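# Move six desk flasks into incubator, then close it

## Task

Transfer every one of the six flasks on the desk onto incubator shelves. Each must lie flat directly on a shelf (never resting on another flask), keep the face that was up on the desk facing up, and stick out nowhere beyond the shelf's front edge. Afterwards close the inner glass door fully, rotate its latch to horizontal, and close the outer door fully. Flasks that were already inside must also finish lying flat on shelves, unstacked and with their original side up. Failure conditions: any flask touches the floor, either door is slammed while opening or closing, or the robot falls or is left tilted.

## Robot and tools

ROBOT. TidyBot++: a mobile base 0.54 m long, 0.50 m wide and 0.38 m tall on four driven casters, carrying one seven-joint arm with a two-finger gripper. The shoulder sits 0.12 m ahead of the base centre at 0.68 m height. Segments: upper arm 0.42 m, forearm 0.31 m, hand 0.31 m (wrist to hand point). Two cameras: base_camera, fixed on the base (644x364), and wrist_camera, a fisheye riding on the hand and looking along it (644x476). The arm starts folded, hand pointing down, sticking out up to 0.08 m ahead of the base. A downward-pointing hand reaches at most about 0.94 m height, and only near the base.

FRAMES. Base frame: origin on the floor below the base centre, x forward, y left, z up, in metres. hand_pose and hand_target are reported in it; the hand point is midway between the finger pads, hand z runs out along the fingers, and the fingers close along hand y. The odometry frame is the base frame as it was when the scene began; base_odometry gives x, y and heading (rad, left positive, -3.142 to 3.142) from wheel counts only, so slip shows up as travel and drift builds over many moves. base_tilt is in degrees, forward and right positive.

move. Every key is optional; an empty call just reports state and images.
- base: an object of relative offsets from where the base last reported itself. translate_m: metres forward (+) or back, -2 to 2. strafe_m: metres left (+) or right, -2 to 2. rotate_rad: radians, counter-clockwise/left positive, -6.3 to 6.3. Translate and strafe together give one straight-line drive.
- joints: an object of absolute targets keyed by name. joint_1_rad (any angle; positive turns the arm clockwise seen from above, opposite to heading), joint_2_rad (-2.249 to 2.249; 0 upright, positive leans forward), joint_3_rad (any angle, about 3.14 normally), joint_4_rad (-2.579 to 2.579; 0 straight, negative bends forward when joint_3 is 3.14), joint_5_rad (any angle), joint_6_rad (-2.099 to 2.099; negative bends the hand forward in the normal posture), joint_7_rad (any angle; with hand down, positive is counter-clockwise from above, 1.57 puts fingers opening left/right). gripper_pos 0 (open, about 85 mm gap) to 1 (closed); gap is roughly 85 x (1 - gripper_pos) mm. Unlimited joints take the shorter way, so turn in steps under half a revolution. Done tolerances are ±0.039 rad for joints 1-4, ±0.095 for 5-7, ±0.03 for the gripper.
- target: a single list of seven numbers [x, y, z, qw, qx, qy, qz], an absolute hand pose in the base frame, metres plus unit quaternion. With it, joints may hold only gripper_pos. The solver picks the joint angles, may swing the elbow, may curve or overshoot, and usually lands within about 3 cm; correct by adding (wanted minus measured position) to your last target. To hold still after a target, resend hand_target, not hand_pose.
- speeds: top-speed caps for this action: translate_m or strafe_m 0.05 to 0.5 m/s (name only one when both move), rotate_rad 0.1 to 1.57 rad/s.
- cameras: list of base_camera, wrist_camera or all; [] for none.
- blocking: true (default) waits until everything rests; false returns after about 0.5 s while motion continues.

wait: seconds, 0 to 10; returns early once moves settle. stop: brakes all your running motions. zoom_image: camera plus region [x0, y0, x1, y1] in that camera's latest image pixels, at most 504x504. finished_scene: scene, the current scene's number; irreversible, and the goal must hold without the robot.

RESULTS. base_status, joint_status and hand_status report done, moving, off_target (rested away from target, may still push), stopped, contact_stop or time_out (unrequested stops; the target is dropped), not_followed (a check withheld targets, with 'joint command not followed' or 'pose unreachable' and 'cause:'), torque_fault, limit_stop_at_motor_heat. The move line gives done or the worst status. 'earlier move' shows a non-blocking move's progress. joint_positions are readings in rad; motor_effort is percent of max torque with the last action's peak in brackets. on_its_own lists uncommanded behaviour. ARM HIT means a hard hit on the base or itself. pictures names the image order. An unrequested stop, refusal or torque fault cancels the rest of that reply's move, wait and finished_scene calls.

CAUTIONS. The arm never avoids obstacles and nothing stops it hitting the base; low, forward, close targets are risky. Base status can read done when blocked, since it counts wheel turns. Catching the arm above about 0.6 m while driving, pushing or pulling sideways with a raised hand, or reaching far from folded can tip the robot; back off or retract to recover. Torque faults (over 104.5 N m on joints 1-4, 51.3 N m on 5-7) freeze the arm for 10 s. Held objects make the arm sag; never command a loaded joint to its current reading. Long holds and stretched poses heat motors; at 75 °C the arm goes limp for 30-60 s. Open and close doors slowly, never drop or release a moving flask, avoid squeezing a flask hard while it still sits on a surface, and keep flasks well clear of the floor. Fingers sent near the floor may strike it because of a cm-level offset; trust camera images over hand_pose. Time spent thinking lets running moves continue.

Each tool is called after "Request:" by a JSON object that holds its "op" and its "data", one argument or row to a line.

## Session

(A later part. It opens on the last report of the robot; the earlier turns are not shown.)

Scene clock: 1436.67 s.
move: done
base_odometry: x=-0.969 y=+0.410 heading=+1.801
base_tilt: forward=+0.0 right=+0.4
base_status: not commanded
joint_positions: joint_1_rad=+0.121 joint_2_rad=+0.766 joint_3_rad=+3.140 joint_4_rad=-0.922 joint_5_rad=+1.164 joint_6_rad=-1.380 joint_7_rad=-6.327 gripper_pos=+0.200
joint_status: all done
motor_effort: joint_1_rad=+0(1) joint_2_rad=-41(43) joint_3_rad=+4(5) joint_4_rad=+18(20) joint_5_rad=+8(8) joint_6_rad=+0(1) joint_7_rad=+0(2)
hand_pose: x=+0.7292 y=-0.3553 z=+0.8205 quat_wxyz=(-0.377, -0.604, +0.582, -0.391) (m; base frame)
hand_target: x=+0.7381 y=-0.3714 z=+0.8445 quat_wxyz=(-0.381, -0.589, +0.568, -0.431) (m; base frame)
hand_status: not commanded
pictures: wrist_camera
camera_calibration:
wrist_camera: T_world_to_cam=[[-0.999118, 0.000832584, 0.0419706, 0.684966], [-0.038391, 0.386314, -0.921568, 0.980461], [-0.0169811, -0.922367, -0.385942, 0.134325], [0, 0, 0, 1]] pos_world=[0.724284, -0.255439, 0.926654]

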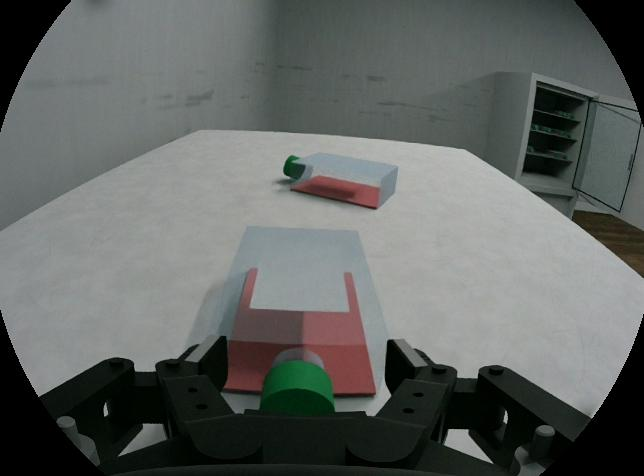

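Request:
{"op": "move", "data": {
  "joints": {"joint_1_rad": 0.138, "joint_2_rad": 0.791, "joint_3_rad": 3.14, "joint_4_rad": -0.9613, "joint_5_rad": 1.254, "joint_6_rad": -1.307, "joint_7_rad": -6.413},
  "cameras": ["wrist_camera"]
}}

Scene clock: 1447.27 s.
move: done
base_odometry: x=-0.969 y=+0.410 heading=+1.801
base_tilt: forward=+0.0 right=+0.3
base_status: not commanded
joint_positions: joint_1_rad=+0.121 joint_2_rad=+0.788 joint_3_rad=+3.140 joint_4_rad=-0.950 joint_5_rad=+1.177 joint_6_rad=-1.354 joint_7_rad=-6.375 gripper_pos=+0.200
joint_status: all done
motor_effort: joint_1_rad=+0(1) joint_2_rad=-42(44) joint_3_rad=+4(5) joint_4_rad=+18(19) joint_5_rad=+7(8) joint_6_rad=+0(1) joint_7_rad=+1(1)
hand_pose: x=+0.7356 y=-0.3562 z=+0.7993 quat_wxyz=(-0.376, -0.605, +0.580, -0.394) (m; base frame)
hand_target: x=+0.7451 y=-0.3735 z=+0.8135 quat_wxyz=(-0.382, -0.594, +0.565, -0.427) (m; base frame)
hand_status: not commanded
pictures: wrist_camera
camera_calibration:
wrist_camera: T_world_to_cam=[[-0.999231, -0.00522264, 0.038848, 0.69263], [-0.0378807, 0.383391, -0.922809, 0.960959], [-0.0100745, -0.923571, -0.383294, 0.117869], [0, 0, 0, 1]] pos_world=[0.729687, -0.255945, 0.905053]

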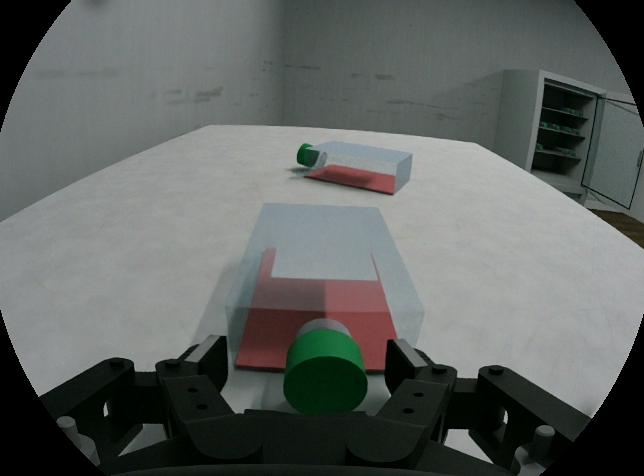

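Request:
{"op": "zoom_image", "data": {
  "camera": "wrist_camera",
  "region": [200, 180, 440, 420]
}}

Scaled by 2.100.

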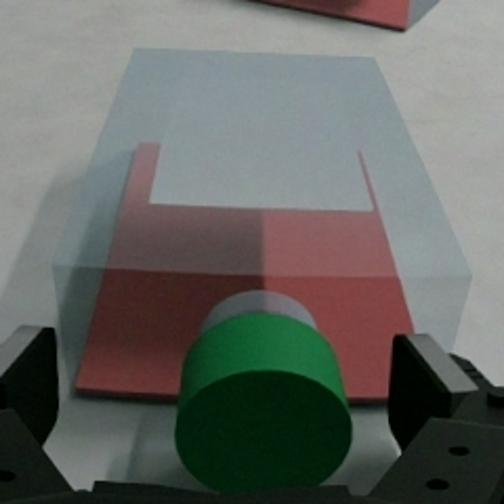

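Request:
{"op": "move", "data": {
  "base": {"translate_m": -0.0085},
  "speeds": {"translate_m": 0.05},
  "cameras": ["wrist_camera"]
}}

Request:
{"op": "zoom_image", "data": {
  "camera": "wrist_camera",
  "region": [200, 180, 440, 420]
}}

Scene clock: 1455.00 s.
move: done
base_odometry: x=-0.967 y=+0.402 heading=+1.801
base_tilt: forward=+0.0 right=+0.3
base_status: done
joint_positions: joint_1_rad=+0.122 joint_2_rad=+0.788 joint_3_rad=+3.140 joint_4_rad=-0.951 joint_5_rad=+1.178 joint_6_rad=-1.353 joint_7_rad=-6.375 gripper_pos=+0.200
joint_status: not commanded
motor_effort: joint_1_rad=+0(1) joint_2_rad=-41(45) joint_3_rad=+4(5) joint_4_rad=+19(19) joint_5_rad=+7(8) joint_6_rad=+0(1) joint_7_rad=+1(1)
hand_pose: x=+0.7355 y=-0.3567 z=+0.7992 quat_wxyz=(-0.376, -0.605, +0.580, -0.394) (m; base frame)
hand_target: x=+0.7451 y=-0.3735 z=+0.8135 quat_wxyz=(-0.382, -0.594, +0.565, -0.427) (m; base frame)
hand_status: not commanded
pictures: wrist_camera
camera_calibration:
wrist_camera: T_world_to_cam=[[-0.999215, -0.00567802, 0.0392025, 0.692082], [-0.038385, 0.383165, -0.922882, 0.961469], [-0.00978088, -0.923662, -0.383082, 0.116846], [0, 0, 0, 1]] pos_world=[0.729587, -0.256545, 0.904953]

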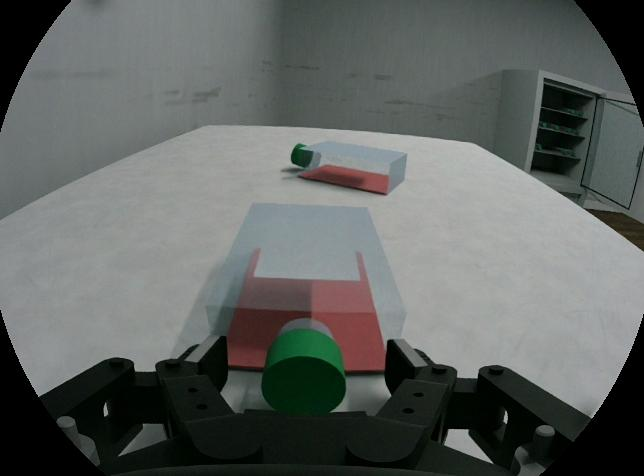

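Scaled by 2.100.

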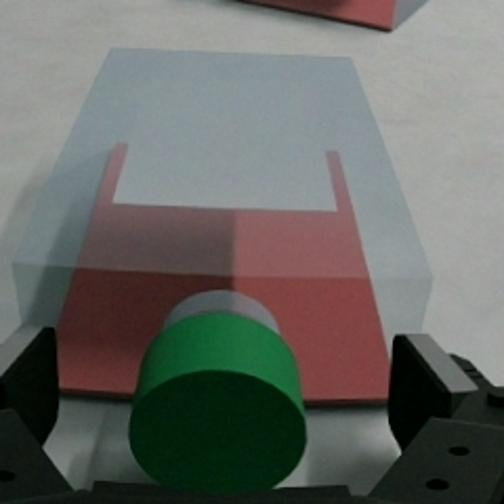

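Request:
{"op": "move", "data": {
  "joints": {"joint_1_rad": 0.104},
  "cameras": ["wrist_camera"]
}}

Request:
{"op": "zoom_image", "data": {
  "camera": "wrist_camera",
  "region": [200, 180, 440, 420]
}}

Scene clock: 1463.10 s.
move: done
base_odometry: x=-0.967 y=+0.402 heading=+1.801
base_tilt: forward=+0.0 right=+0.3
base_status: not commanded
joint_positions: joint_1_rad=+0.113 joint_2_rad=+0.788 joint_3_rad=+3.140 joint_4_rad=-0.951 joint_5_rad=+1.178 joint_6_rad=-1.353 joint_7_rad=-6.375 gripper_pos=+0.200
joint_status: all done
motor_effort: joint_1_rad=+0(2) joint_2_rad=-42(42) joint_3_rad=+4(5) joint_4_rad=+19(19) joint_5_rad=+7(8) joint_6_rad=+0(1) joint_7_rad=+0(1)
hand_pose: x=+0.7386 y=-0.3513 z=+0.7992 quat_wxyz=(-0.374, -0.608, +0.578, -0.396) (m; base frame)
hand_target: x=+0.7575 y=-0.3520 z=+0.8135 quat_wxyz=(-0.375, -0.604, +0.555, -0.433) (m; base frame)
hand_status: not commanded
pictures: wrist_camera
camera_calibration:
wrist_camera: T_world_to_cam=[[-0.999129, -0.0144754, 0.0391311, 0.692107], [-0.0416912, 0.382819, -0.922882, 0.961821], [-0.00162098, -0.92371, -0.383089, 0.115871], [0, 0, 0, 1]] pos_world=[0.731791, -0.251153, 0.904953]

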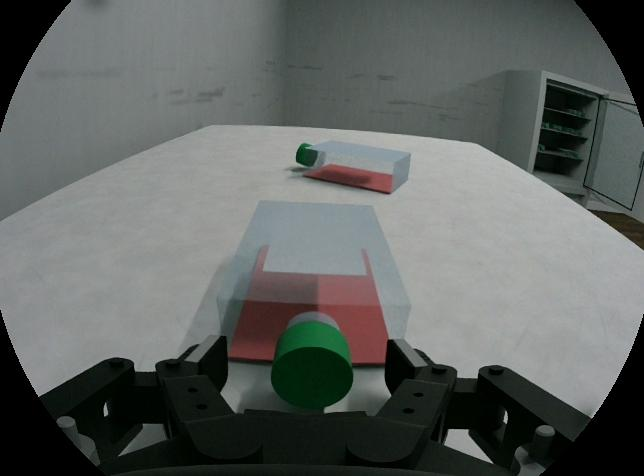

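Scaled by 2.100.

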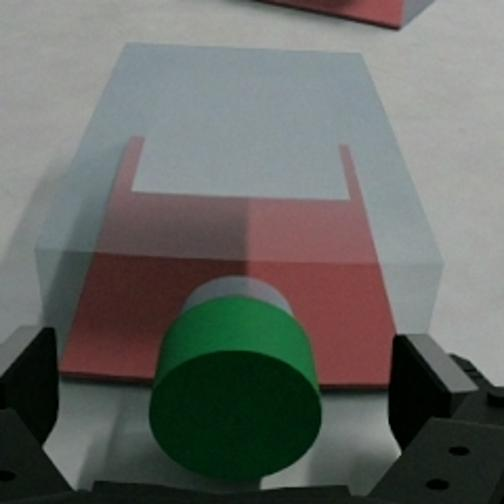

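Request:
{"op": "move", "data": {
  "joints": {"gripper_pos": 0.76},
  "cameras": ["wrist_camera"]
}}

Request:
{"op": "zoom_image", "data": {
  "camera": "wrist_camera",
  "region": [200, 180, 440, 420]
}}

Scene clock: 1465.53 s.
move: off_target
base_odometry: x=-0.967 y=+0.402 heading=+1.801
base_tilt: forward=+0.0 right=+0.3
base_status: not commanded
joint_positions: joint_1_rad=+0.113 joint_2_rad=+0.788 joint_3_rad=+3.140 joint_4_rad=-0.951 joint_5_rad=+1.179 joint_6_rad=-1.352 joint_7_rad=-6.375 gripper_pos=+0.681
joint_status: gripper_pos off_target (ended at +0.681, target +0.760)
motor_effort: joint_1_rad=+0(1) joint_2_rad=-42(42) joint_3_rad=+4(5) joint_4_rad=+19(19) joint_5_rad=+8(8) joint_6_rad=-1(1) joint_7_rad=+1(1)
hand_pose: x=+0.7387 y=-0.3514 z=+0.7994 quat_wxyz=(-0.375, -0.608, +0.577, -0.396) (m; base frame)
hand_target: x=+0.7575 y=-0.3520 z=+0.8135 quat_wxyz=(-0.375, -0.604, +0.555, -0.433) (m; base frame)
hand_status: not commanded
pictures: wrist_camera
camera_calibration:
wrist_camera: T_world_to_cam=[[-0.999121, -0.0147056, 0.0392554, 0.692026], [-0.0418953, 0.382103, -0.92317, 0.962147], [-0.00142378, -0.924003, -0.382383, 0.115052], [0, 0, 0, 1]] pos_world=[0.731891, -0.251153, 0.905054]

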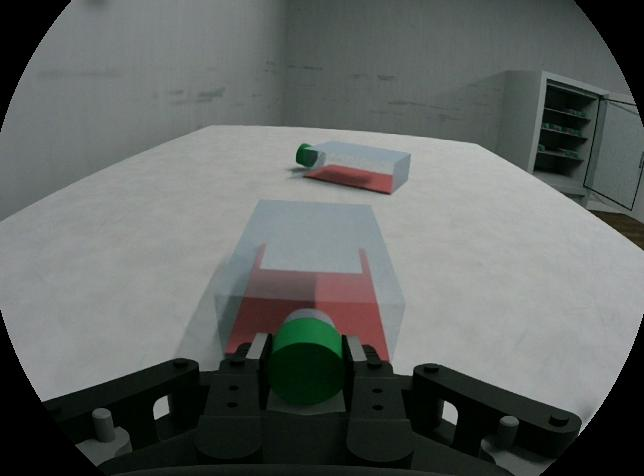

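Scaled by 2.100.

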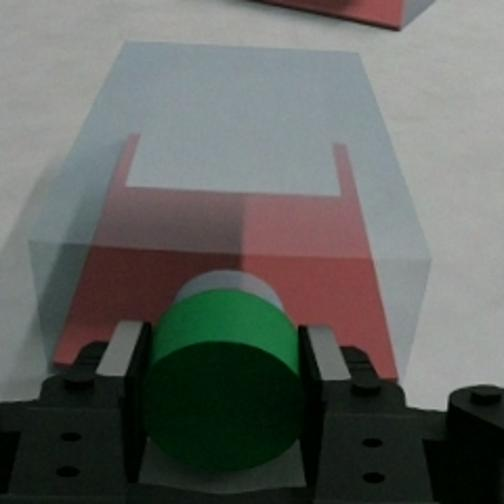

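Request:
{"op": "move", "data": {
  "joints": {"joint_2_rad": 0.785, "joint_4_rad": -0.86, "joint_6_rad": -1.41, "joint_7_rad": -6.285},
  "cameras": ["wrist_camera"]
}}

Scene clock: 1471.00 s.
move: done
base_odometry: x=-0.967 y=+0.402 heading=+1.801
base_tilt: forward=+0.0 right=+0.4
base_status: not commanded
joint_positions: joint_1_rad=+0.113 joint_2_rad=+0.786 joint_3_rad=+3.140 joint_4_rad=-0.878 joint_5_rad=+1.179 joint_6_rad=-1.376 joint_7_rad=-6.315 gripper_pos=+0.681
joint_status: all done
motor_effort: joint_1_rad=-1(1) joint_2_rad=-43(45) joint_3_rad=+4(5) joint_4_rad=+19(20) joint_5_rad=+8(9) joint_6_rad=+0(1) joint_7_rad=+0(1)
hand_pose: x=+0.7431 y=-0.3533 z=+0.8274 quat_wxyz=(-0.375, -0.604, +0.576, -0.404) (m; base frame)
hand_target: x=+0.7391 y=-0.3566 z=+0.8563 quat_wxyz=(-0.408, -0.593, +0.555, -0.416) (m; base frame)
hand_status: not commanded
pictures: wrist_camera
camera_calibration:
wrist_camera: T_world_to_cam=[[-0.999433, -0.0165061, 0.029344, 0.702984], [-0.0333679, 0.369545, -0.928614, 0.982663], [0.00448384, -0.929066, -0.369886, 0.107504], [0, 0, 0, 1]] pos_world=[0.734893, -0.251656, 0.931651]

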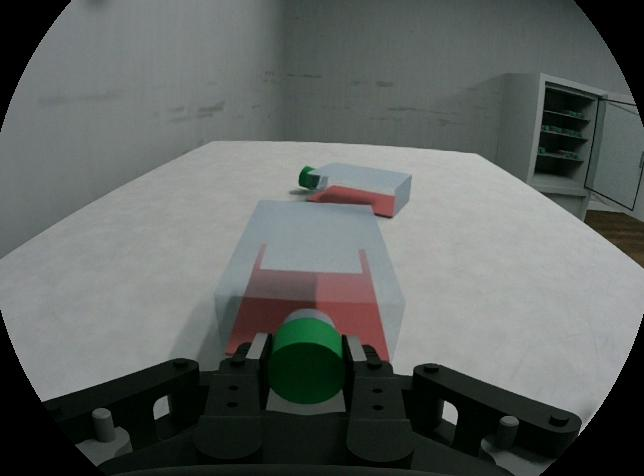

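Request:
{"op": "move", "data": {
  "joints": {"joint_2_rad": 0.788, "joint_4_rad": -0.73, "joint_5_rad": 1.225, "joint_6_rad": -1.475, "joint_7_rad": -6.155},
  "cameras": []
}}

Request:
{"op": "move", "data": {
  "joints": {"joint_2_rad": 0.79, "joint_4_rad": -0.602, "joint_5_rad": 1.195, "joint_6_rad": -1.535, "joint_7_rad": -6.03},
  "cameras": ["wrist_camera"]
}}

Scene clock: 1478.30 s.
move: done
base_odometry: x=-0.967 y=+0.402 heading=+1.801
base_tilt: forward=+0.0 right=+0.3
base_status: not commanded
joint_positions: joint_1_rad=+0.113 joint_2_rad=+0.786 joint_3_rad=+3.140 joint_4_rad=-0.750 joint_5_rad=+1.179 joint_6_rad=-1.426 joint_7_rad=-6.198 gripper_pos=+0.681
joint_status: all done
motor_effort: joint_1_rad=-1(1) joint_2_rad=-43(45) joint_3_rad=+4(5) joint_4_rad=+19(21) joint_5_rad=+9(10) joint_6_rad=+1(2) joint_7_rad=+0(1)
hand_pose: x=+0.7441 y=-0.3559 z=+0.8732 quat_wxyz=(-0.381, -0.600, +0.572, -0.409) (m; base frame)
hand_target: x=+0.7332 y=-0.3556 z=+0.8912 quat_wxyz=(-0.413, -0.593, +0.561, -0.404) (m; base frame)
hand_status: not commanded
pictures: none
No camera images: "cameras" was empty.

Scene clock: 1479.30 s.
move: done
base_odometry: x=-0.967 y=+0.402 heading=+1.801
base_tilt: forward=+0.0 right=+0.3
base_status: not commanded
joint_positions: joint_1_rad=+0.113 joint_2_rad=+0.788 joint_3_rad=+3.140 joint_4_rad=-0.622 joint_5_rad=+1.179 joint_6_rad=-1.485 joint_7_rad=-6.074 gripper_pos=+0.681
joint_status: all done
motor_effort: joint_1_rad=+0(1) joint_2_rad=-43(45) joint_3_rad=+4(5) joint_4_rad=+19(21) joint_5_rad=+8(9) joint_6_rad=+2(3) joint_7_rad=+0(1)
hand_pose: x=+0.7368 y=-0.3571 z=+0.9155 quat_wxyz=(-0.390, -0.597, +0.570, -0.407) (m; base frame)
hand_target: x=+0.7255 y=-0.3527 z=+0.9229 quat_wxyz=(-0.410, -0.597, +0.567, -0.393) (m; base frame)
hand_status: not commanded
pictures: wrist_camera
camera_calibration:
wrist_camera: T_world_to_cam=[[-0.999114, -0.00539679, 0.0417457, 0.686546], [-0.0410943, 0.339816, -0.939594, 1.0708], [-0.00911505, -0.940477, -0.339736, 0.114857], [0, 0, 0, 1]] pos_world=[0.730988, -0.252148, 1.01648]

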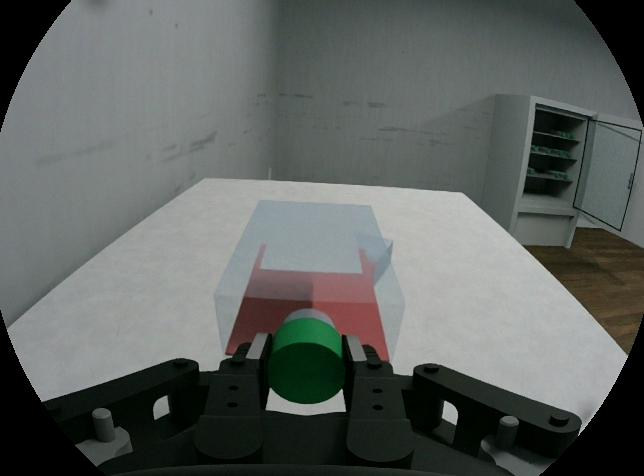

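Request:
{"op": "move", "data": {
  "base": {"translate_m": -0.42},
  "speeds": {"translate_m": 0.35},
  "cameras": []
}}

Request:
{"op": "move", "data": {
  "joints": {"joint_1_rad": 0.09, "joint_2_rad": 0.63, "joint_4_rad": -0.935, "joint_5_rad": 1.14, "joint_6_rad": -1.06, "joint_7_rad": -6.01},
  "cameras": []
}}

Request:
{"op": "move", "data": {
  "joints": {"joint_1_rad": 0.06, "joint_2_rad": 0.467, "joint_4_rad": -1.229, "joint_5_rad": 1.12, "joint_6_rad": -0.685, "joint_7_rad": -5.945},
  "cameras": ["wrist_camera"]
}}

Scene clock: 1494.87 s.
move: done
base_odometry: x=-0.871 y=-0.007 heading=+1.802
base_tilt: forward=+0.0 right=+0.3
base_status: done
joint_positions: joint_1_rad=+0.113 joint_2_rad=+0.791 joint_3_rad=+3.140 joint_4_rad=-0.622 joint_5_rad=+1.179 joint_6_rad=-1.491 joint_7_rad=-6.071 gripper_pos=+0.681
joint_status: not commanded
motor_effort: joint_1_rad=+0(2) joint_2_rad=-43(45) joint_3_rad=+5(5) joint_4_rad=+19(20) joint_5_rad=+9(9) joint_6_rad=+2(3) joint_7_rad=+0(1)
hand_pose: x=+0.7356 y=-0.3570 z=+0.9135 quat_wxyz=(-0.393, -0.598, +0.570, -0.404) (m; base frame)
hand_target: x=+0.7255 y=-0.3527 z=+0.9229 quat_wxyz=(-0.410, -0.597, +0.567, -0.393) (m; base frame)
hand_status: not commanded
pictures: none
No camera images: "cameras" was empty.

Scene clock: 1496.67 s.
move: done
base_odometry: x=-0.871 y=-0.007 heading=+1.802
base_tilt: forward=+0.0 right=+0.3
base_status: not commanded
joint_positions: joint_1_rad=+0.110 joint_2_rad=+0.643 joint_3_rad=+3.140 joint_4_rad=-0.925 joint_5_rad=+1.179 joint_6_rad=-1.111 joint_7_rad=-6.051 gripper_pos=+0.681
joint_status: all done
motor_effort: joint_1_rad=+0(2) joint_2_rad=-41(44) joint_3_rad=+4(5) joint_4_rad=+21(22) joint_5_rad=+8(9) joint_6_rad=+2(3) joint_7_rad=+1(1)
hand_pose: x=+0.7921 y=-0.3317 z=+0.9128 quat_wxyz=(-0.332, -0.690, +0.442, -0.468) (m; base frame)
hand_target: x=+0.8095 y=-0.3082 z=+0.9106 quat_wxyz=(-0.307, -0.712, +0.417, -0.474) (m; base frame)
hand_status: not commanded
pictures: none
No camera images: "cameras" was empty.

Scene clock: 1498.40 s.
move: done
base_odometry: x=-0.871 y=-0.007 heading=+1.802
base_tilt: forward=+0.0 right=+0.3
base_status: not commanded
joint_positions: joint_1_rad=+0.077 joint_2_rad=+0.478 joint_3_rad=+3.140 joint_4_rad=-1.220 joint_5_rad=+1.179 joint_6_rad=-0.736 joint_7_rad=-5.986 gripper_pos=+0.681
joint_status: all done
motor_effort: joint_1_rad=+0(1) joint_2_rad=-37(41) joint_3_rad=+3(4) joint_4_rad=+23(24) joint_5_rad=+5(9) joint_6_rad=+2(3) joint_7_rad=+1(1)
hand_pose: x=+0.8265 y=-0.2464 z=+0.9065 quat_wxyz=(-0.244, -0.770, +0.287, -0.516) (m; base frame)
hand_target: x=+0.8372 y=-0.2187 z=+0.9026 quat_wxyz=(-0.212, -0.783, +0.268, -0.519) (m; base frame)
hand_status: not commanded
pictures: wrist_camera
camera_calibration:
wrist_camera: T_world_to_cam=[[-0.718966, -0.684753, 0.11917, 0.307894], [-0.305025, 0.156787, -0.93935, 1.20127], [0.624538, -0.71171, -0.321591, -0.267017], [0, 0, 0, 1]] pos_world=[0.754546, -0.167551, 1.00585]

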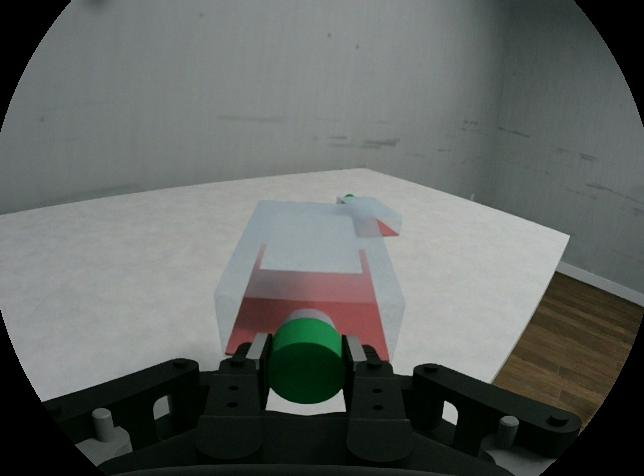

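Request:
{"op": "move", "data": {
  "joints": {"joint_1_rad": 0.02, "joint_2_rad": 0.304, "joint_4_rad": -1.511, "joint_5_rad": 0.965, "joint_6_rad": -0.325, "joint_7_rad": -5.816},
  "cameras": []
}}

Request:
{"op": "move", "data": {
  "joints": {"joint_1_rad": 0.0, "joint_2_rad": 0.238, "joint_4_rad": -1.62, "joint_5_rad": 0.79, "joint_6_rad": -0.165, "joint_7_rad": -5.59},
  "cameras": ["wrist_camera"]
}}

Scene clock: 1502.83 s.
move: done
base_odometry: x=-0.871 y=-0.007 heading=+1.802
base_tilt: forward=+0.0 right=+0.3
base_status: not commanded
joint_positions: joint_1_rad=+0.036 joint_2_rad=+0.315 joint_3_rad=+3.140 joint_4_rad=-1.503 joint_5_rad=+1.039 joint_6_rad=-0.377 joint_7_rad=-5.858 gripper_pos=+0.681
joint_status: all done
motor_effort: joint_1_rad=-1(2) joint_2_rad=-32(38) joint_3_rad=+2(3) joint_4_rad=+23(24) joint_5_rad=+3(6) joint_6_rad=+4(4) joint_7_rad=+1(2)
hand_pose: x=+0.8169 y=-0.1218 z=+0.8774 quat_wxyz=(-0.108, -0.824, +0.158, -0.533) (m; base frame)
hand_target: x=+0.8209 y=-0.0936 z=+0.8807 quat_wxyz=(-0.072, -0.825, +0.147, -0.540) (m; base frame)
hand_status: not commanded
pictures: none
No camera images: "cameras" was empty.

Scene clock: 1504.13 s.
move: done
base_odometry: x=-0.871 y=-0.007 heading=+1.802
base_tilt: forward=+0.0 right=+0.3
base_status: not commanded
joint_positions: joint_1_rad=+0.014 joint_2_rad=+0.251 joint_3_rad=+3.140 joint_4_rad=-1.615 joint_5_rad=+0.866 joint_6_rad=-0.217 joint_7_rad=-5.632 gripper_pos=+0.681
joint_status: all done
motor_effort: joint_1_rad=+0(2) joint_2_rad=-30(33) joint_3_rad=+2(3) joint_4_rad=+23(24) joint_5_rad=+1(3) joint_6_rad=+5(6) joint_7_rad=+1(1)
hand_pose: x=+0.8017 y=-0.0586 z=+0.8682 quat_wxyz=(-0.055, -0.838, +0.077, -0.537) (m; base frame)
hand_target: x=+0.8039 y=-0.0341 z=+0.8799 quat_wxyz=(-0.022, -0.831, +0.071, -0.552) (m; base frame)
hand_status: not commanded
pictures: wrist_camera
camera_calibration:
wrist_camera: T_world_to_cam=[[-0.22503, -0.973029, 0.0507502, 0.0697993], [-0.394525, 0.043368, -0.917861, 1.17468], [0.890905, -0.226569, -0.393644, -0.252747], [0, 0, 0, 1]] pos_world=[0.704321, -0.0402913, 0.975159]

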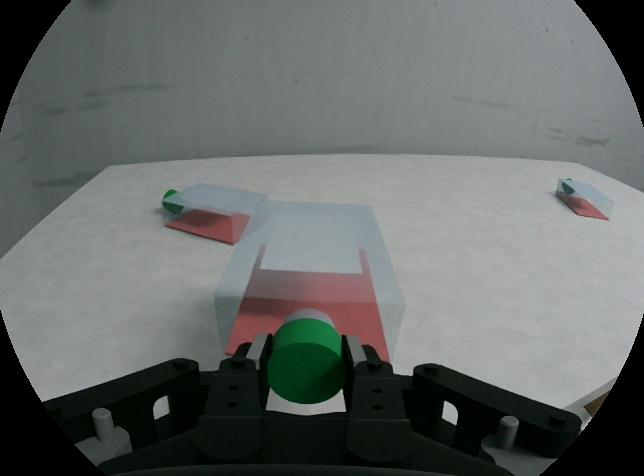

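Request:
{"op": "move", "data": {
  "joints": {"joint_1_rad": 0.0, "joint_2_rad": 0.2, "joint_4_rad": -1.67, "joint_5_rad": 0.38, "joint_6_rad": -0.1, "joint_7_rad": -5.13},
  "cameras": []
}}

Request:
{"op": "move", "data": {
  "joints": {"joint_1_rad": -0.012, "joint_2_rad": 0.17, "joint_4_rad": -1.72, "joint_5_rad": 0.0, "joint_6_rad": -0.06, "joint_7_rad": -4.713},
  "cameras": ["wrist_camera"]
}}

Scene clock: 1507.83 s.
move: done
base_odometry: x=-0.871 y=-0.007 heading=+1.802
base_tilt: forward=+0.0 right=+0.3
base_status: not commanded
joint_positions: joint_1_rad=+0.014 joint_2_rad=+0.213 joint_3_rad=+3.140 joint_4_rad=-1.665 joint_5_rad=+0.453 joint_6_rad=-0.151 joint_7_rad=-5.171 gripper_pos=+0.681
joint_status: all done
motor_effort: joint_1_rad=+0(1) joint_2_rad=-29(31) joint_3_rad=+1(2) joint_4_rad=+23(23) joint_5_rad=+0(2) joint_6_rad=+8(9) joint_7_rad=+0(1)
hand_pose: x=+0.7878 y=-0.0277 z=+0.8647 quat_wxyz=(-0.028, -0.845, +0.027, -0.534) (m; base frame)
hand_target: x=+0.7904 y=-0.0092 z=+0.8825 quat_wxyz=(-0.004, -0.831, +0.026, -0.556) (m; base frame)
hand_status: not commanded
pictures: none
No camera images: "cameras" was empty.

Scene clock: 1509.00 s.
move: done
base_odometry: x=-0.871 y=-0.007 heading=+1.802
base_tilt: forward=+0.0 right=+0.3
base_status: not commanded
joint_positions: joint_1_rad=+0.005 joint_2_rad=+0.183 joint_3_rad=+3.140 joint_4_rad=-1.715 joint_5_rad=+0.072 joint_6_rad=-0.111 joint_7_rad=-4.753 gripper_pos=+0.681
joint_status: all done
motor_effort: joint_1_rad=-1(1) joint_2_rad=-27(29) joint_3_rad=+1(2) joint_4_rad=+23(24) joint_5_rad=+0(1) joint_6_rad=+9(9) joint_7_rad=+1(1)
hand_pose: x=+0.7752 y=-0.0035 z=+0.8620 quat_wxyz=(-0.012, -0.844, -0.009, -0.536) (m; base frame)
hand_target: x=+0.7778 y=+0.0102 z=+0.8826 quat_wxyz=(+0.004, -0.828, -0.005, -0.561) (m; base frame)
hand_status: not commanded
pictures: wrist_camera
camera_calibration:
wrist_camera: T_world_to_cam=[[-0.034851, -0.996713, 0.0731313, -0.0490526], [-0.403535, -0.0529109, -0.913433, 1.15893], [0.9143, -0.0613451, -0.400365, -0.230829], [0, 0, 0, 1]] pos_world=[0.677006, -0.00173165, 0.969776]

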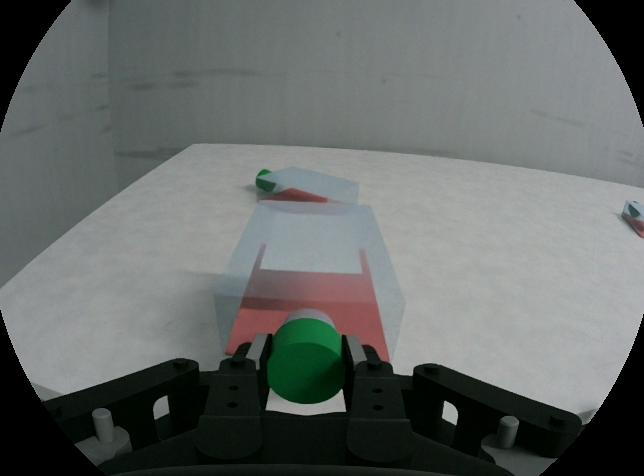

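Request:
{"op": "move", "data": {
  "joints": {"joint_1_rad": -0.01, "joint_2_rad": -0.158, "joint_4_rad": -1.914, "joint_5_rad": -0.06, "joint_6_rad": -0.267, "joint_7_rad": -4.68},
  "cameras": []
}}

Request:
{"op": "move", "data": {
  "base": {"rotate_rad": -1.602},
  "speeds": {"rotate_rad": 0.4},
  "cameras": ["wrist_camera"]
}}

Scene clock: 1516.60 s.
move: done
base_odometry: x=-0.871 y=-0.007 heading=+1.802
base_tilt: forward=+0.0 right=+0.3
base_status: not commanded
joint_positions: joint_1_rad=+0.005 joint_2_rad=-0.154 joint_3_rad=+3.140 joint_4_rad=-1.905 joint_5_rad=+0.017 joint_6_rad=-0.218 joint_7_rad=-4.721 gripper_pos=+0.681
joint_status: all done
motor_effort: joint_1_rad=+0(1) joint_2_rad=-16(30) joint_3_rad=+2(2) joint_4_rad=+23(24) joint_5_rad=-1(1) joint_6_rad=+8(10) joint_7_rad=+0(1)
hand_pose: x=+0.6506 y=-0.0016 z=+0.9206 quat_wxyz=(-0.005, -0.833, -0.001, -0.553) (m; base frame)
hand_target: x=+0.6417 y=+0.0124 z=+0.9036 quat_wxyz=(+0.016, -0.847, +0.002, -0.531) (m; base frame)
hand_status: not commanded
pictures: none
No camera images: "cameras" was empty.

Scene clock: 1521.23 s.
move: done
base_odometry: x=-0.871 y=-0.007 heading=+0.200
base_tilt: forward=+0.0 right=+0.3
base_status: done
joint_positions: joint_1_rad=+0.000 joint_2_rad=-0.154 joint_3_rad=+3.141 joint_4_rad=-1.906 joint_5_rad=+0.015 joint_6_rad=-0.219 joint_7_rad=-4.721 gripper_pos=+0.681
joint_status: not commanded
motor_effort: joint_1_rad=+0(2) joint_2_rad=-16(17) joint_3_rad=+2(4) joint_4_rad=+23(24) joint_5_rad=+0(1) joint_6_rad=+9(10) joint_7_rad=+1(1)
hand_pose: x=+0.6503 y=+0.0007 z=+0.9198 quat_wxyz=(-0.003, -0.833, -0.002, -0.553) (m; base frame)
hand_target: x=+0.6417 y=+0.0124 z=+0.9036 quat_wxyz=(+0.016, -0.847, +0.002, -0.531) (m; base frame)
hand_status: not commanded
pictures: wrist_camera
camera_calibration:
wrist_camera: T_world_to_cam=[[-0.0386671, -0.998116, 0.0476437, -0.0274097], [-0.367881, -0.0301112, -0.929385, 1.15303], [0.929069, -0.0534638, -0.366023, -0.134532], [0, 0, 0, 1]] pos_world=[0.548106, 0.000168413, 1.02367]

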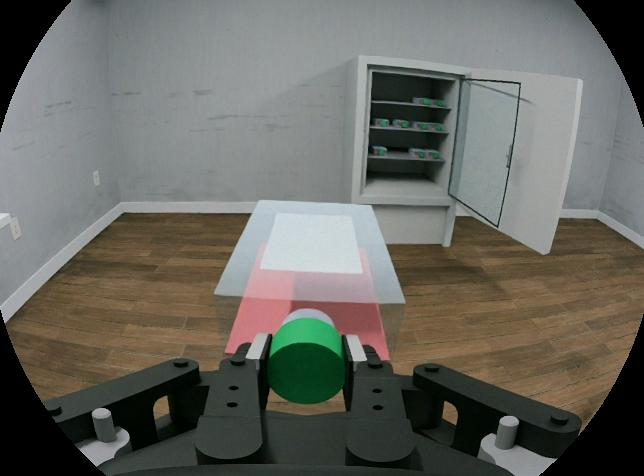

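Request:
{"op": "move", "data": {
  "base": {"translate_m": 1.468, "strafe_m": -0.588},
  "speeds": {"translate_m": 0.4},
  "cameras": ["wrist_camera"]
}}

Scene clock: 1527.90 s.
move: done
base_odometry: x=+0.684 y=-0.292 heading=+0.200
base_tilt: forward=+0.0 right=+0.3
base_status: done
joint_positions: joint_1_rad=+0.000 joint_2_rad=-0.153 joint_3_rad=+3.141 joint_4_rad=-1.908 joint_5_rad=+0.014 joint_6_rad=-0.221 joint_7_rad=-4.721 gripper_pos=+0.681
joint_status: not commanded
motor_effort: joint_1_rad=-1(1) joint_2_rad=-16(18) joint_3_rad=+2(3) joint_4_rad=+24(24) joint_5_rad=-1(1) joint_6_rad=+9(10) joint_7_rad=+1(2)
hand_pose: x=+0.6500 y=+0.0007 z=+0.9175 quat_wxyz=(-0.003, -0.835, -0.002, -0.550) (m; base frame)
hand_target: x=+0.6417 y=+0.0124 z=+0.9036 quat_wxyz=(+0.016, -0.847, +0.002, -0.531) (m; base frame)
hand_status: not commanded
pictures: wrist_camera
camera_calibration:
wrist_camera: T_world_to_cam=[[-0.0384268, -0.998116, 0.0478378, -0.02765], [-0.372557, -0.0301111, -0.927521, 1.15205], [0.927213, -0.0534639, -0.370698, -0.12949], [0, 0, 0, 1]] pos_world=[0.548206, 0.000168412, 1.02187]

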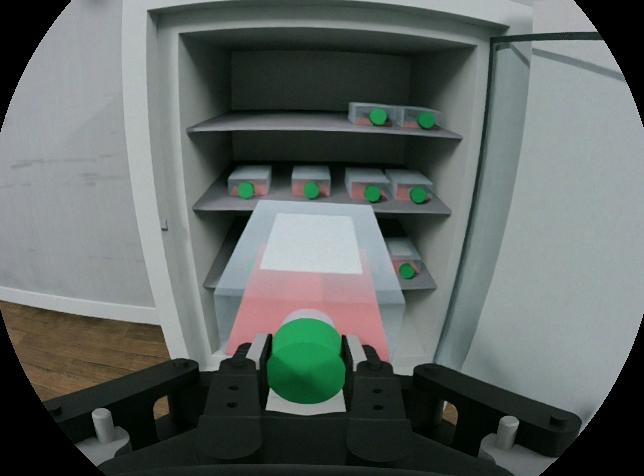

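Request:
{"op": "move", "data": {
  "joints": {"joint_2_rad": 0.17, "joint_4_rad": -1.72, "joint_6_rad": -0.06},
  "cameras": []
}}

Request:
{"op": "move", "data": {
  "joints": {"joint_2_rad": 0.173, "joint_4_rad": -1.948, "joint_6_rad": 0.17},
  "cameras": []
}}

Request:
{"op": "move", "data": {
  "joints": {"joint_2_rad": 0.2535, "joint_4_rad": -2.181, "joint_6_rad": 0.479},
  "cameras": []
}}

Request:
{"op": "move", "data": {
  "joints": {"joint_2_rad": 0.404, "joint_4_rad": -2.33, "joint_6_rad": 0.778},
  "cameras": ["wrist_camera"]
}}

Scene clock: 1540.27 s.
move: done
base_odometry: x=+0.684 y=-0.292 heading=+0.200
base_tilt: forward=+0.0 right=+0.3
base_status: not commanded
joint_positions: joint_1_rad=+0.000 joint_2_rad=+0.174 joint_3_rad=+3.141 joint_4_rad=-1.748 joint_5_rad=+0.014 joint_6_rad=-0.112 joint_7_rad=-4.720 gripper_pos=+0.681
joint_status: all done
motor_effort: joint_1_rad=-1(1) joint_2_rad=-27(29) joint_3_rad=+1(2) joint_4_rad=+22(24) joint_5_rad=+0(1) joint_6_rad=+9(10) joint_7_rad=+0(1)
hand_pose: x=+0.7657 y=+0.0012 z=+0.8490 quat_wxyz=(-0.002, -0.850, -0.002, -0.526) (m; base frame)
hand_target: x=+0.7778 y=+0.0100 z=+0.8827 quat_wxyz=(+0.013, -0.828, +0.006, -0.561) (m; base frame)
hand_status: not commanded
pictures: none
No camera images: "cameras" was empty.

Scene clock: 1541.77 s.
move: done
base_odometry: x=+0.684 y=-0.292 heading=+0.200
base_tilt: forward=+0.0 right=+0.3
base_status: not commanded
joint_positions: joint_1_rad=+0.000 joint_2_rad=+0.175 joint_3_rad=+3.141 joint_4_rad=-1.944 joint_5_rad=+0.014 joint_6_rad=+0.118 joint_7_rad=-4.720 gripper_pos=+0.681
joint_status: all done
motor_effort: joint_1_rad=-1(1) joint_2_rad=-26(28) joint_3_rad=+1(2) joint_4_rad=+21(23) joint_5_rad=+0(1) joint_6_rad=+9(10) joint_7_rad=+1(1)
hand_pose: x=+0.7435 y=+0.0023 z=+0.8026 quat_wxyz=(-0.001, -0.842, -0.003, -0.540) (m; base frame)
hand_target: x=+0.7484 y=+0.0054 z=+0.8163 quat_wxyz=(+0.007, -0.828, +0.009, -0.561) (m; base frame)
hand_status: not commanded
pictures: none
No camera images: "cameras" was empty.

Scene clock: 1543.33 s.
move: done
base_odometry: x=+0.684 y=-0.292 heading=+0.200
base_tilt: forward=+0.0 right=+0.3
base_status: not commanded
joint_positions: joint_1_rad=+0.000 joint_2_rad=+0.254 joint_3_rad=+3.141 joint_4_rad=-2.177 joint_5_rad=+0.014 joint_6_rad=+0.427 joint_7_rad=-4.720 gripper_pos=+0.681
joint_status: all done
motor_effort: joint_1_rad=-1(1) joint_2_rad=-25(27) joint_3_rad=+1(2) joint_4_rad=+17(21) joint_5_rad=-1(1) joint_6_rad=+9(10) joint_7_rad=+1(1)
hand_pose: x=+0.7123 y=+0.0036 z=+0.7202 quat_wxyz=(+0.001, -0.843, -0.004, -0.539) (m; base frame)
hand_target: x=+0.7171 y=-0.0004 z=+0.7331 quat_wxyz=(-0.002, -0.829, +0.012, -0.559) (m; base frame)
hand_status: not commanded
pictures: none
No camera images: "cameras" was empty.

Scene clock: 1544.73 s.
move: done
base_odometry: x=+0.684 y=-0.292 heading=+0.200
base_tilt: forward=+0.0 right=+0.3
base_status: not commanded
joint_positions: joint_1_rad=+0.000 joint_2_rad=+0.408 joint_3_rad=+3.141 joint_4_rad=-2.326 joint_5_rad=+0.014 joint_6_rad=+0.726 joint_7_rad=-4.720 gripper_pos=+0.681
joint_status: all done
motor_effort: joint_1_rad=-1(1) joint_2_rad=-26(29) joint_3_rad=+1(1) joint_4_rad=+13(18) joint_5_rad=+0(1) joint_6_rad=+9(11) joint_7_rad=+1(1)
hand_pose: x=+0.6924 y=+0.0047 z=+0.6474 quat_wxyz=(+0.004, -0.844, -0.004, -0.537) (m; base frame)
hand_target: x=+0.6972 y=-0.0051 z=+0.6630 quat_wxyz=(-0.011, -0.829, +0.011, -0.558) (m; base frame)
hand_status: not commanded
pictures: wrist_camera
camera_calibration:
wrist_camera: T_world_to_cam=[[-0.0267594, -0.998828, 0.0403392, -0.0123907], [-0.402412, -0.0261761, -0.915084, 0.930198], [0.915067, -0.0407201, -0.40124, -0.240662], [0, 0, 0, 1]] pos_world=[0.594214, 0.00217298, 0.755146]

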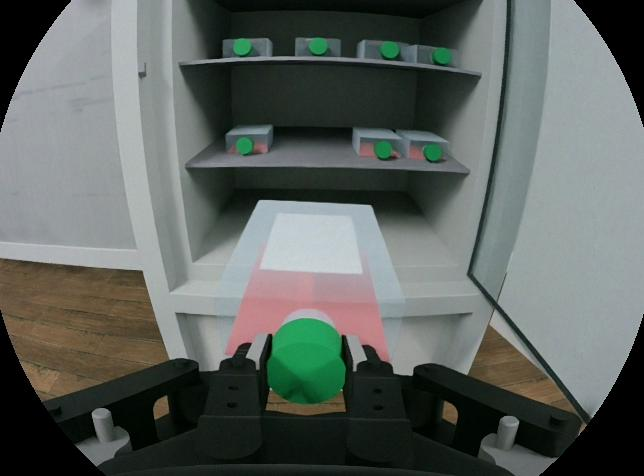

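Request:
{"op": "move", "data": {
  "base": {"translate_m": 0.25},
  "speeds": {"translate_m": 0.25},
  "cameras": ["wrist_camera"]
}}

Scene clock: 1550.30 s.
move: done
base_odometry: x=+0.930 y=-0.242 heading=+0.199
base_tilt: forward=+0.0 right=+0.3
base_status: done
joint_positions: joint_1_rad=+0.000 joint_2_rad=+0.408 joint_3_rad=+3.141 joint_4_rad=-2.328 joint_5_rad=+0.014 joint_6_rad=+0.731 joint_7_rad=-4.720 gripper_pos=+0.681
joint_status: not commanded
motor_effort: joint_1_rad=+0(1) joint_2_rad=-26(28) joint_3_rad=+1(2) joint_4_rad=+13(14) joint_5_rad=-1(1) joint_6_rad=+8(9) joint_7_rad=+1(1)
hand_pose: x=+0.6925 y=+0.0047 z=+0.6483 quat_wxyz=(+0.004, -0.843, -0.004, -0.538) (m; base frame)
hand_target: x=+0.6972 y=-0.0051 z=+0.6630 quat_wxyz=(-0.011, -0.829, +0.011, -0.558) (m; base frame)
hand_status: not commanded
pictures: wrist_camera
camera_calibration:
wrist_camera: T_world_to_cam=[[-0.0270387, -0.998826, 0.0401881, -0.0122389], [-0.399045, -0.0260758, -0.91656, 0.929649], [0.916533, -0.0408195, -0.397872, -0.243606], [0, 0, 0, 1]] pos_world=[0.593914, 0.00207293, 0.755647]

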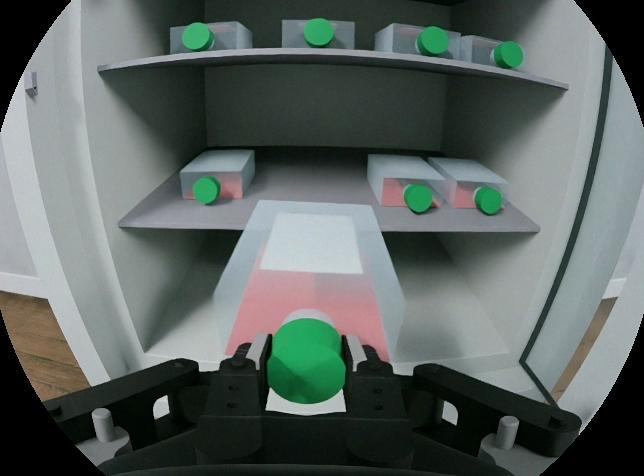

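Request:
{"op": "move", "data": {
  "base": {"translate_m": 0.17},
  "speeds": {"translate_m": 0.2},
  "cameras": ["wrist_camera"]
}}

Scene clock: 1554.97 s.
move: done
base_odometry: x=+1.096 y=-0.209 heading=+0.199
base_tilt: forward=+0.0 right=+0.3
base_status: done
joint_positions: joint_1_rad=+0.000 joint_2_rad=+0.408 joint_3_rad=+3.141 joint_4_rad=-2.329 joint_5_rad=+0.014 joint_6_rad=+0.731 joint_7_rad=-4.720 gripper_pos=+0.681
joint_status: not commanded
motor_effort: joint_1_rad=+0(1) joint_2_rad=-26(27) joint_3_rad=+1(2) joint_4_rad=+13(14) joint_5_rad=+0(1) joint_6_rad=+9(9) joint_7_rad=+1(1)
hand_pose: x=+0.6922 y=+0.0046 z=+0.6483 quat_wxyz=(+0.004, -0.843, -0.004, -0.538) (m; base frame)
hand_target: x=+0.6972 y=-0.0051 z=+0.6630 quat_wxyz=(-0.011, -0.829, +0.011, -0.558) (m; base frame)
hand_status: not commanded
pictures: wrist_camera
camera_calibration:
wrist_camera: T_world_to_cam=[[-0.0271695, -0.998825, 0.0401346, -0.012129], [-0.399046, -0.0259745, -0.916563, 0.929531], [0.916528, -0.0409181, -0.397871, -0.243328], [0, 0, 0, 1]] pos_world=[0.593614, 0.00207288, 0.755647]

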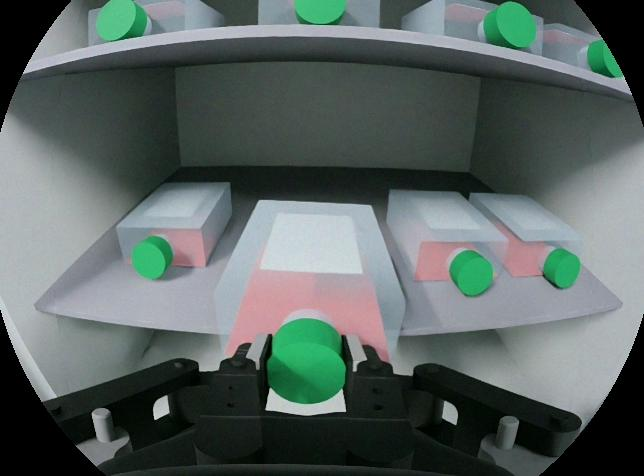

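Request:
{"op": "move", "data": {
  "base": {"translate_m": 0.137},
  "speeds": {"translate_m": 0.12},
  "cameras": ["wrist_camera"]
}}

Scene clock: 1560.10 s.
move: done
base_odometry: x=+1.231 y=-0.182 heading=+0.199
base_tilt: forward=+0.0 right=+0.3
base_status: done
joint_positions: joint_1_rad=+0.000 joint_2_rad=+0.408 joint_3_rad=+3.141 joint_4_rad=-2.329 joint_5_rad=+0.014 joint_6_rad=+0.732 joint_7_rad=-4.720 gripper_pos=+0.681
joint_status: not commanded
motor_effort: joint_1_rad=+0(1) joint_2_rad=-26(27) joint_3_rad=+1(2) joint_4_rad=+12(14) joint_5_rad=-1(1) joint_6_rad=+9(9) joint_7_rad=+0(1)
hand_pose: x=+0.6920 y=+0.0046 z=+0.6482 quat_wxyz=(+0.004, -0.843, -0.004, -0.538) (m; base frame)
hand_target: x=+0.6972 y=-0.0051 z=+0.6630 quat_wxyz=(-0.011, -0.829, +0.011, -0.558) (m; base frame)
hand_status: not commanded
pictures: wrist_camera
camera_calibration:
wrist_camera: T_world_to_cam=[[-0.0272076, -0.998827, 0.0400437, -0.0120418], [-0.399045, -0.025876, -0.916566, 0.929321], [0.916528, -0.0409168, -0.397873, -0.243092], [0, 0, 0, 1]] pos_world=[0.593314, 0.00207287, 0.755547]

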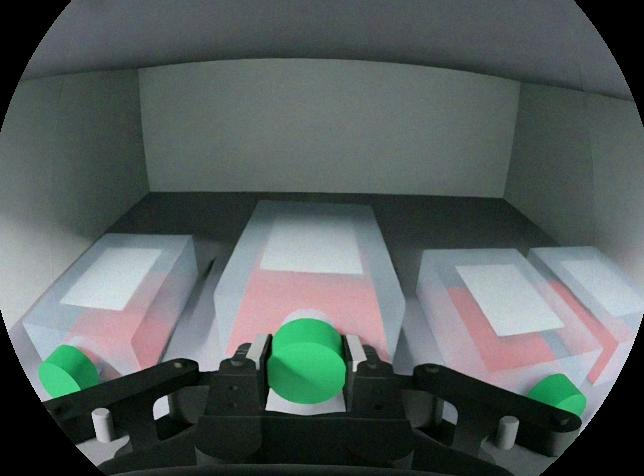

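Request:
{"op": "move", "data": {
  "joints": {"joint_2_rad": 0.49, "joint_4_rad": -2.376, "joint_6_rad": 0.912},
  "cameras": []
}}

Request:
{"op": "move", "data": {
  "joints": {"joint_2_rad": 0.513, "joint_4_rad": -2.381, "joint_6_rad": 0.943},
  "cameras": ["wrist_camera"]
}}

Scene clock: 1565.03 s.
move: done
base_odometry: x=+1.231 y=-0.182 heading=+0.199
base_tilt: forward=+0.0 right=+0.3
base_status: not commanded
joint_positions: joint_1_rad=+0.000 joint_2_rad=+0.491 joint_3_rad=+3.141 joint_4_rad=-2.368 joint_5_rad=+0.014 joint_6_rad=+0.863 joint_7_rad=-4.720 gripper_pos=+0.681
joint_status: all done
motor_effort: joint_1_rad=+0(1) joint_2_rad=-27(29) joint_3_rad=+1(1) joint_4_rad=+11(13) joint_5_rad=+0(1) joint_6_rad=+9(10) joint_7_rad=+1(1)
hand_pose: x=+0.6887 y=+0.0050 z=+0.6225 quat_wxyz=(+0.004, -0.840, -0.004, -0.542) (m; base frame)
hand_target: x=+0.6910 y=-0.0068 z=+0.6340 quat_wxyz=(-0.015, -0.829, +0.011, -0.559) (m; base frame)
hand_status: not commanded
pictures: none
No camera images: "cameras" was empty.

Scene clock: 1565.67 s.
move: done
base_odometry: x=+1.231 y=-0.182 heading=+0.199
base_tilt: forward=+0.0 right=+0.3
base_status: not commanded
joint_positions: joint_1_rad=+0.000 joint_2_rad=+0.509 joint_3_rad=+3.141 joint_4_rad=-2.370 joint_5_rad=+0.014 joint_6_rad=+0.897 joint_7_rad=-4.720 gripper_pos=+0.681
joint_status: all done
motor_effort: joint_1_rad=+0(1) joint_2_rad=-27(29) joint_3_rad=+1(1) joint_4_rad=+11(11) joint_5_rad=-1(1) joint_6_rad=+9(9) joint_7_rad=+0(1)
hand_pose: x=+0.6911 y=+0.0051 z=+0.6212 quat_wxyz=(+0.005, -0.837, -0.003, -0.548) (m; base frame)
hand_target: x=+0.6913 y=-0.0072 z=+0.6280 quat_wxyz=(-0.016, -0.828, +0.010, -0.560) (m; base frame)
hand_status: not commanded
pictures: wrist_camera
camera_calibration:
wrist_camera: T_world_to_cam=[[-0.0273825, -0.998933, 0.0371849, -0.00857873], [-0.377906, -0.0240934, -0.925531, 0.895195], [0.925439, -0.0393957, -0.376843, -0.27225], [0, 0, 0, 1]] pos_world=[0.590015, 0.00227327, 0.726254]

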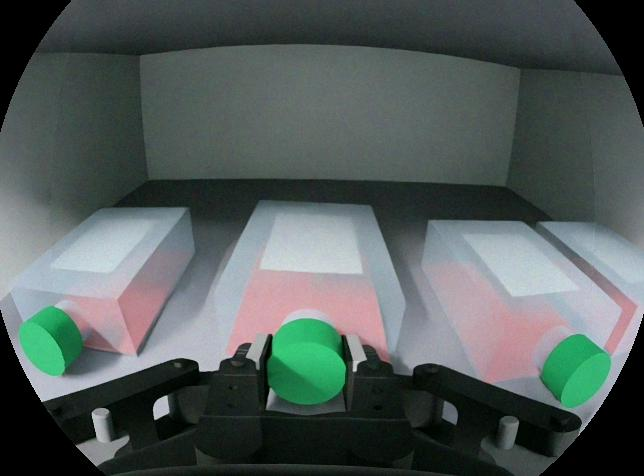

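Request:
{"op": "move", "data": {
  "joints": {"joint_2_rad": 0.528, "joint_4_rad": -2.385, "joint_6_rad": 0.958},
  "cameras": []
}}

Request:
{"op": "move", "data": {
  "joints": {"joint_2_rad": 0.54, "joint_4_rad": -2.389, "joint_6_rad": 0.97},
  "cameras": ["wrist_camera"]
}}

Scene clock: 1567.93 s.
move: done
base_odometry: x=+1.231 y=-0.182 heading=+0.199
base_tilt: forward=+0.0 right=+0.3
base_status: not commanded
joint_positions: joint_1_rad=+0.000 joint_2_rad=+0.523 joint_3_rad=+3.141 joint_4_rad=-2.373 joint_5_rad=+0.014 joint_6_rad=+0.913 joint_7_rad=-4.720 gripper_pos=+0.681
joint_status: all done
motor_effort: joint_1_rad=-1(1) joint_2_rad=-27(28) joint_3_rad=+1(1) joint_4_rad=+11(11) joint_5_rad=+0(1) joint_6_rad=+9(10) joint_7_rad=+1(1)
hand_pose: x=+0.6908 y=+0.0051 z=+0.6169 quat_wxyz=(+0.005, -0.837, -0.003, -0.548) (m; base frame)
hand_target: x=+0.6905 y=-0.0074 z=+0.6223 quat_wxyz=(-0.016, -0.829, +0.010, -0.559) (m; base frame)
hand_status: not commanded
pictures: none
No camera images: "cameras" was empty.

Scene clock: 1568.47 s.
move: done
base_odometry: x=+1.231 y=-0.182 heading=+0.199
base_tilt: forward=+0.0 right=+0.3
base_status: not commanded
joint_positions: joint_1_rad=+0.000 joint_2_rad=+0.530 joint_3_rad=+3.141 joint_4_rad=-2.375 joint_5_rad=+0.014 joint_6_rad=+0.927 joint_7_rad=-4.720 gripper_pos=+0.681
joint_status: all done
motor_effort: joint_1_rad=-1(1) joint_2_rad=-27(28) joint_3_rad=+1(1) joint_4_rad=+10(10) joint_5_rad=+0(1) joint_6_rad=+8(9) joint_7_rad=+1(1)
hand_pose: x=+0.6912 y=+0.0052 z=+0.6159 quat_wxyz=(+0.005, -0.835, -0.004, -0.550) (m; base frame)
hand_target: x=+0.6895 y=-0.0075 z=+0.6175 quat_wxyz=(-0.017, -0.830, +0.010, -0.557) (m; base frame)
hand_status: not commanded
pictures: wrist_camera
camera_calibration:
wrist_camera: T_world_to_cam=[[-0.0273789, -0.998943, 0.0369112, -0.00817993], [-0.374201, -0.0239983, -0.927037, 0.888709], [0.926943, -0.0391934, -0.373148, -0.27767], [0, 0, 0, 1]] pos_world=[0.589716, 0.00227334, 0.720556]

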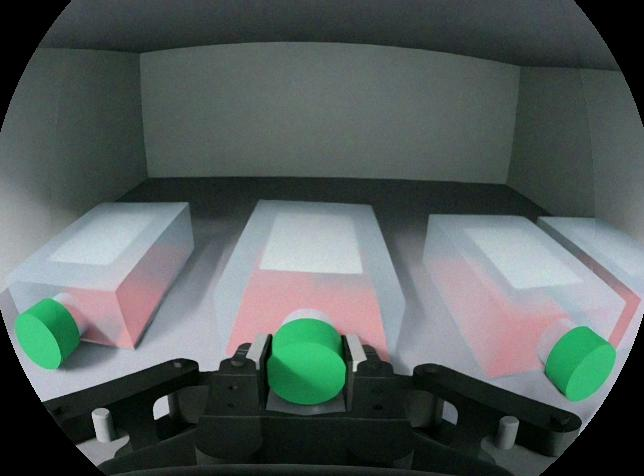

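Request:
{"op": "move", "data": {
  "joints": {"joint_2_rad": 0.549, "joint_4_rad": -2.394, "joint_6_rad": 0.975},
  "cameras": ["wrist_camera"]
}}

Scene clock: 1569.70 s.
move: done
base_odometry: x=+1.231 y=-0.182 heading=+0.199
base_tilt: forward=+0.0 right=+0.3
base_status: not commanded
joint_positions: joint_1_rad=+0.000 joint_2_rad=+0.534 joint_3_rad=+3.141 joint_4_rad=-2.377 joint_5_rad=+0.014 joint_6_rad=+0.937 joint_7_rad=-4.720 gripper_pos=+0.681
joint_status: all done
motor_effort: joint_1_rad=+0(1) joint_2_rad=-26(27) joint_3_rad=+1(1) joint_4_rad=+9(10) joint_5_rad=+0(1) joint_6_rad=+8(9) joint_7_rad=+0(1)
hand_pose: x=+0.6911 y=+0.0052 z=+0.6158 quat_wxyz=(+0.005, -0.835, -0.004, -0.551) (m; base frame)
hand_target: x=+0.6873 y=-0.0076 z=+0.6120 quat_wxyz=(-0.017, -0.833, +0.010, -0.553) (m; base frame)
hand_status: not commanded
pictures: wrist_camera
camera_calibration:
wrist_camera: T_world_to_cam=[[-0.0272334, -0.998935, 0.0372472, -0.00840286], [-0.371034, -0.024498, -0.928296, 0.887104], [0.92822, -0.0391007, -0.369972, -0.280428], [0, 0, 0, 1]] pos_world=[0.589216, 0.00237344, 0.720058]

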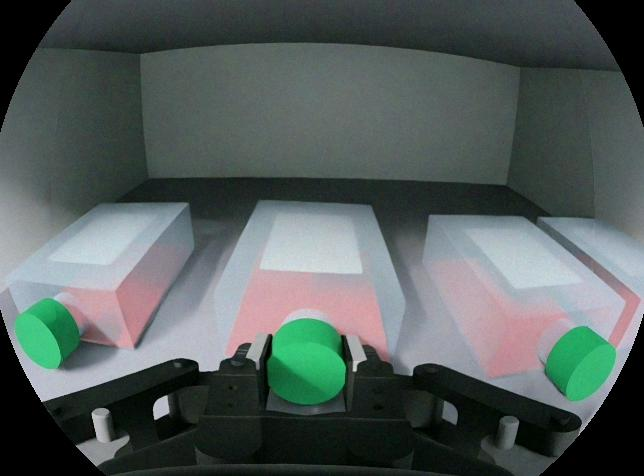

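Request:
{"op": "move", "data": {
  "joints": {"gripper_pos": 0.4},
  "cameras": ["wrist_camera"]
}}

Scene clock: 1572.20 s.
move: done
base_odometry: x=+1.231 y=-0.182 heading=+0.199
base_tilt: forward=+0.0 right=+0.3
base_status: not commanded
joint_positions: joint_1_rad=+0.000 joint_2_rad=+0.537 joint_3_rad=+3.141 joint_4_rad=-2.379 joint_5_rad=+0.014 joint_6_rad=+0.937 joint_7_rad=-4.719 gripper_pos=+0.400
joint_status: all done
motor_effort: joint_1_rad=+0(1) joint_2_rad=-27(27) joint_3_rad=+1(1) joint_4_rad=+10(10) joint_5_rad=+0(1) joint_6_rad=+8(9) joint_7_rad=+0(1)
hand_pose: x=+0.6902 y=+0.0052 z=+0.6131 quat_wxyz=(+0.005, -0.836, -0.004, -0.549) (m; base frame)
hand_target: x=+0.6873 y=-0.0076 z=+0.6120 quat_wxyz=(-0.017, -0.833, +0.010, -0.553) (m; base frame)
hand_status: not commanded
pictures: wrist_camera
camera_calibration:
wrist_camera: T_world_to_cam=[[-0.0270378, -0.998935, 0.0373887, -0.00854949], [-0.375909, -0.0244967, -0.926333, 0.886503], [0.926262, -0.0391008, -0.374846, -0.276274], [0, 0, 0, 1]] pos_world=[0.588916, 0.00237344, 0.717955]

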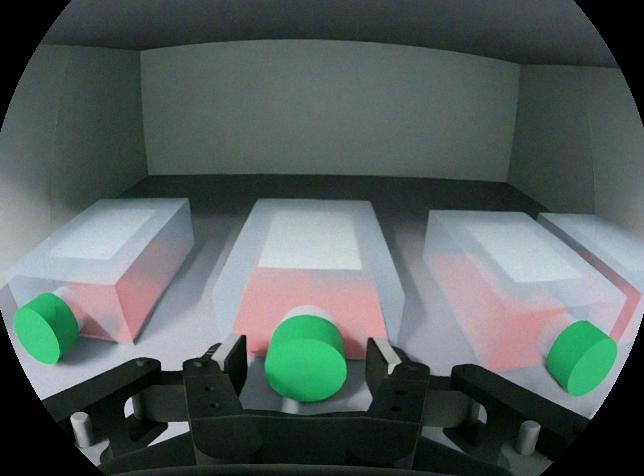

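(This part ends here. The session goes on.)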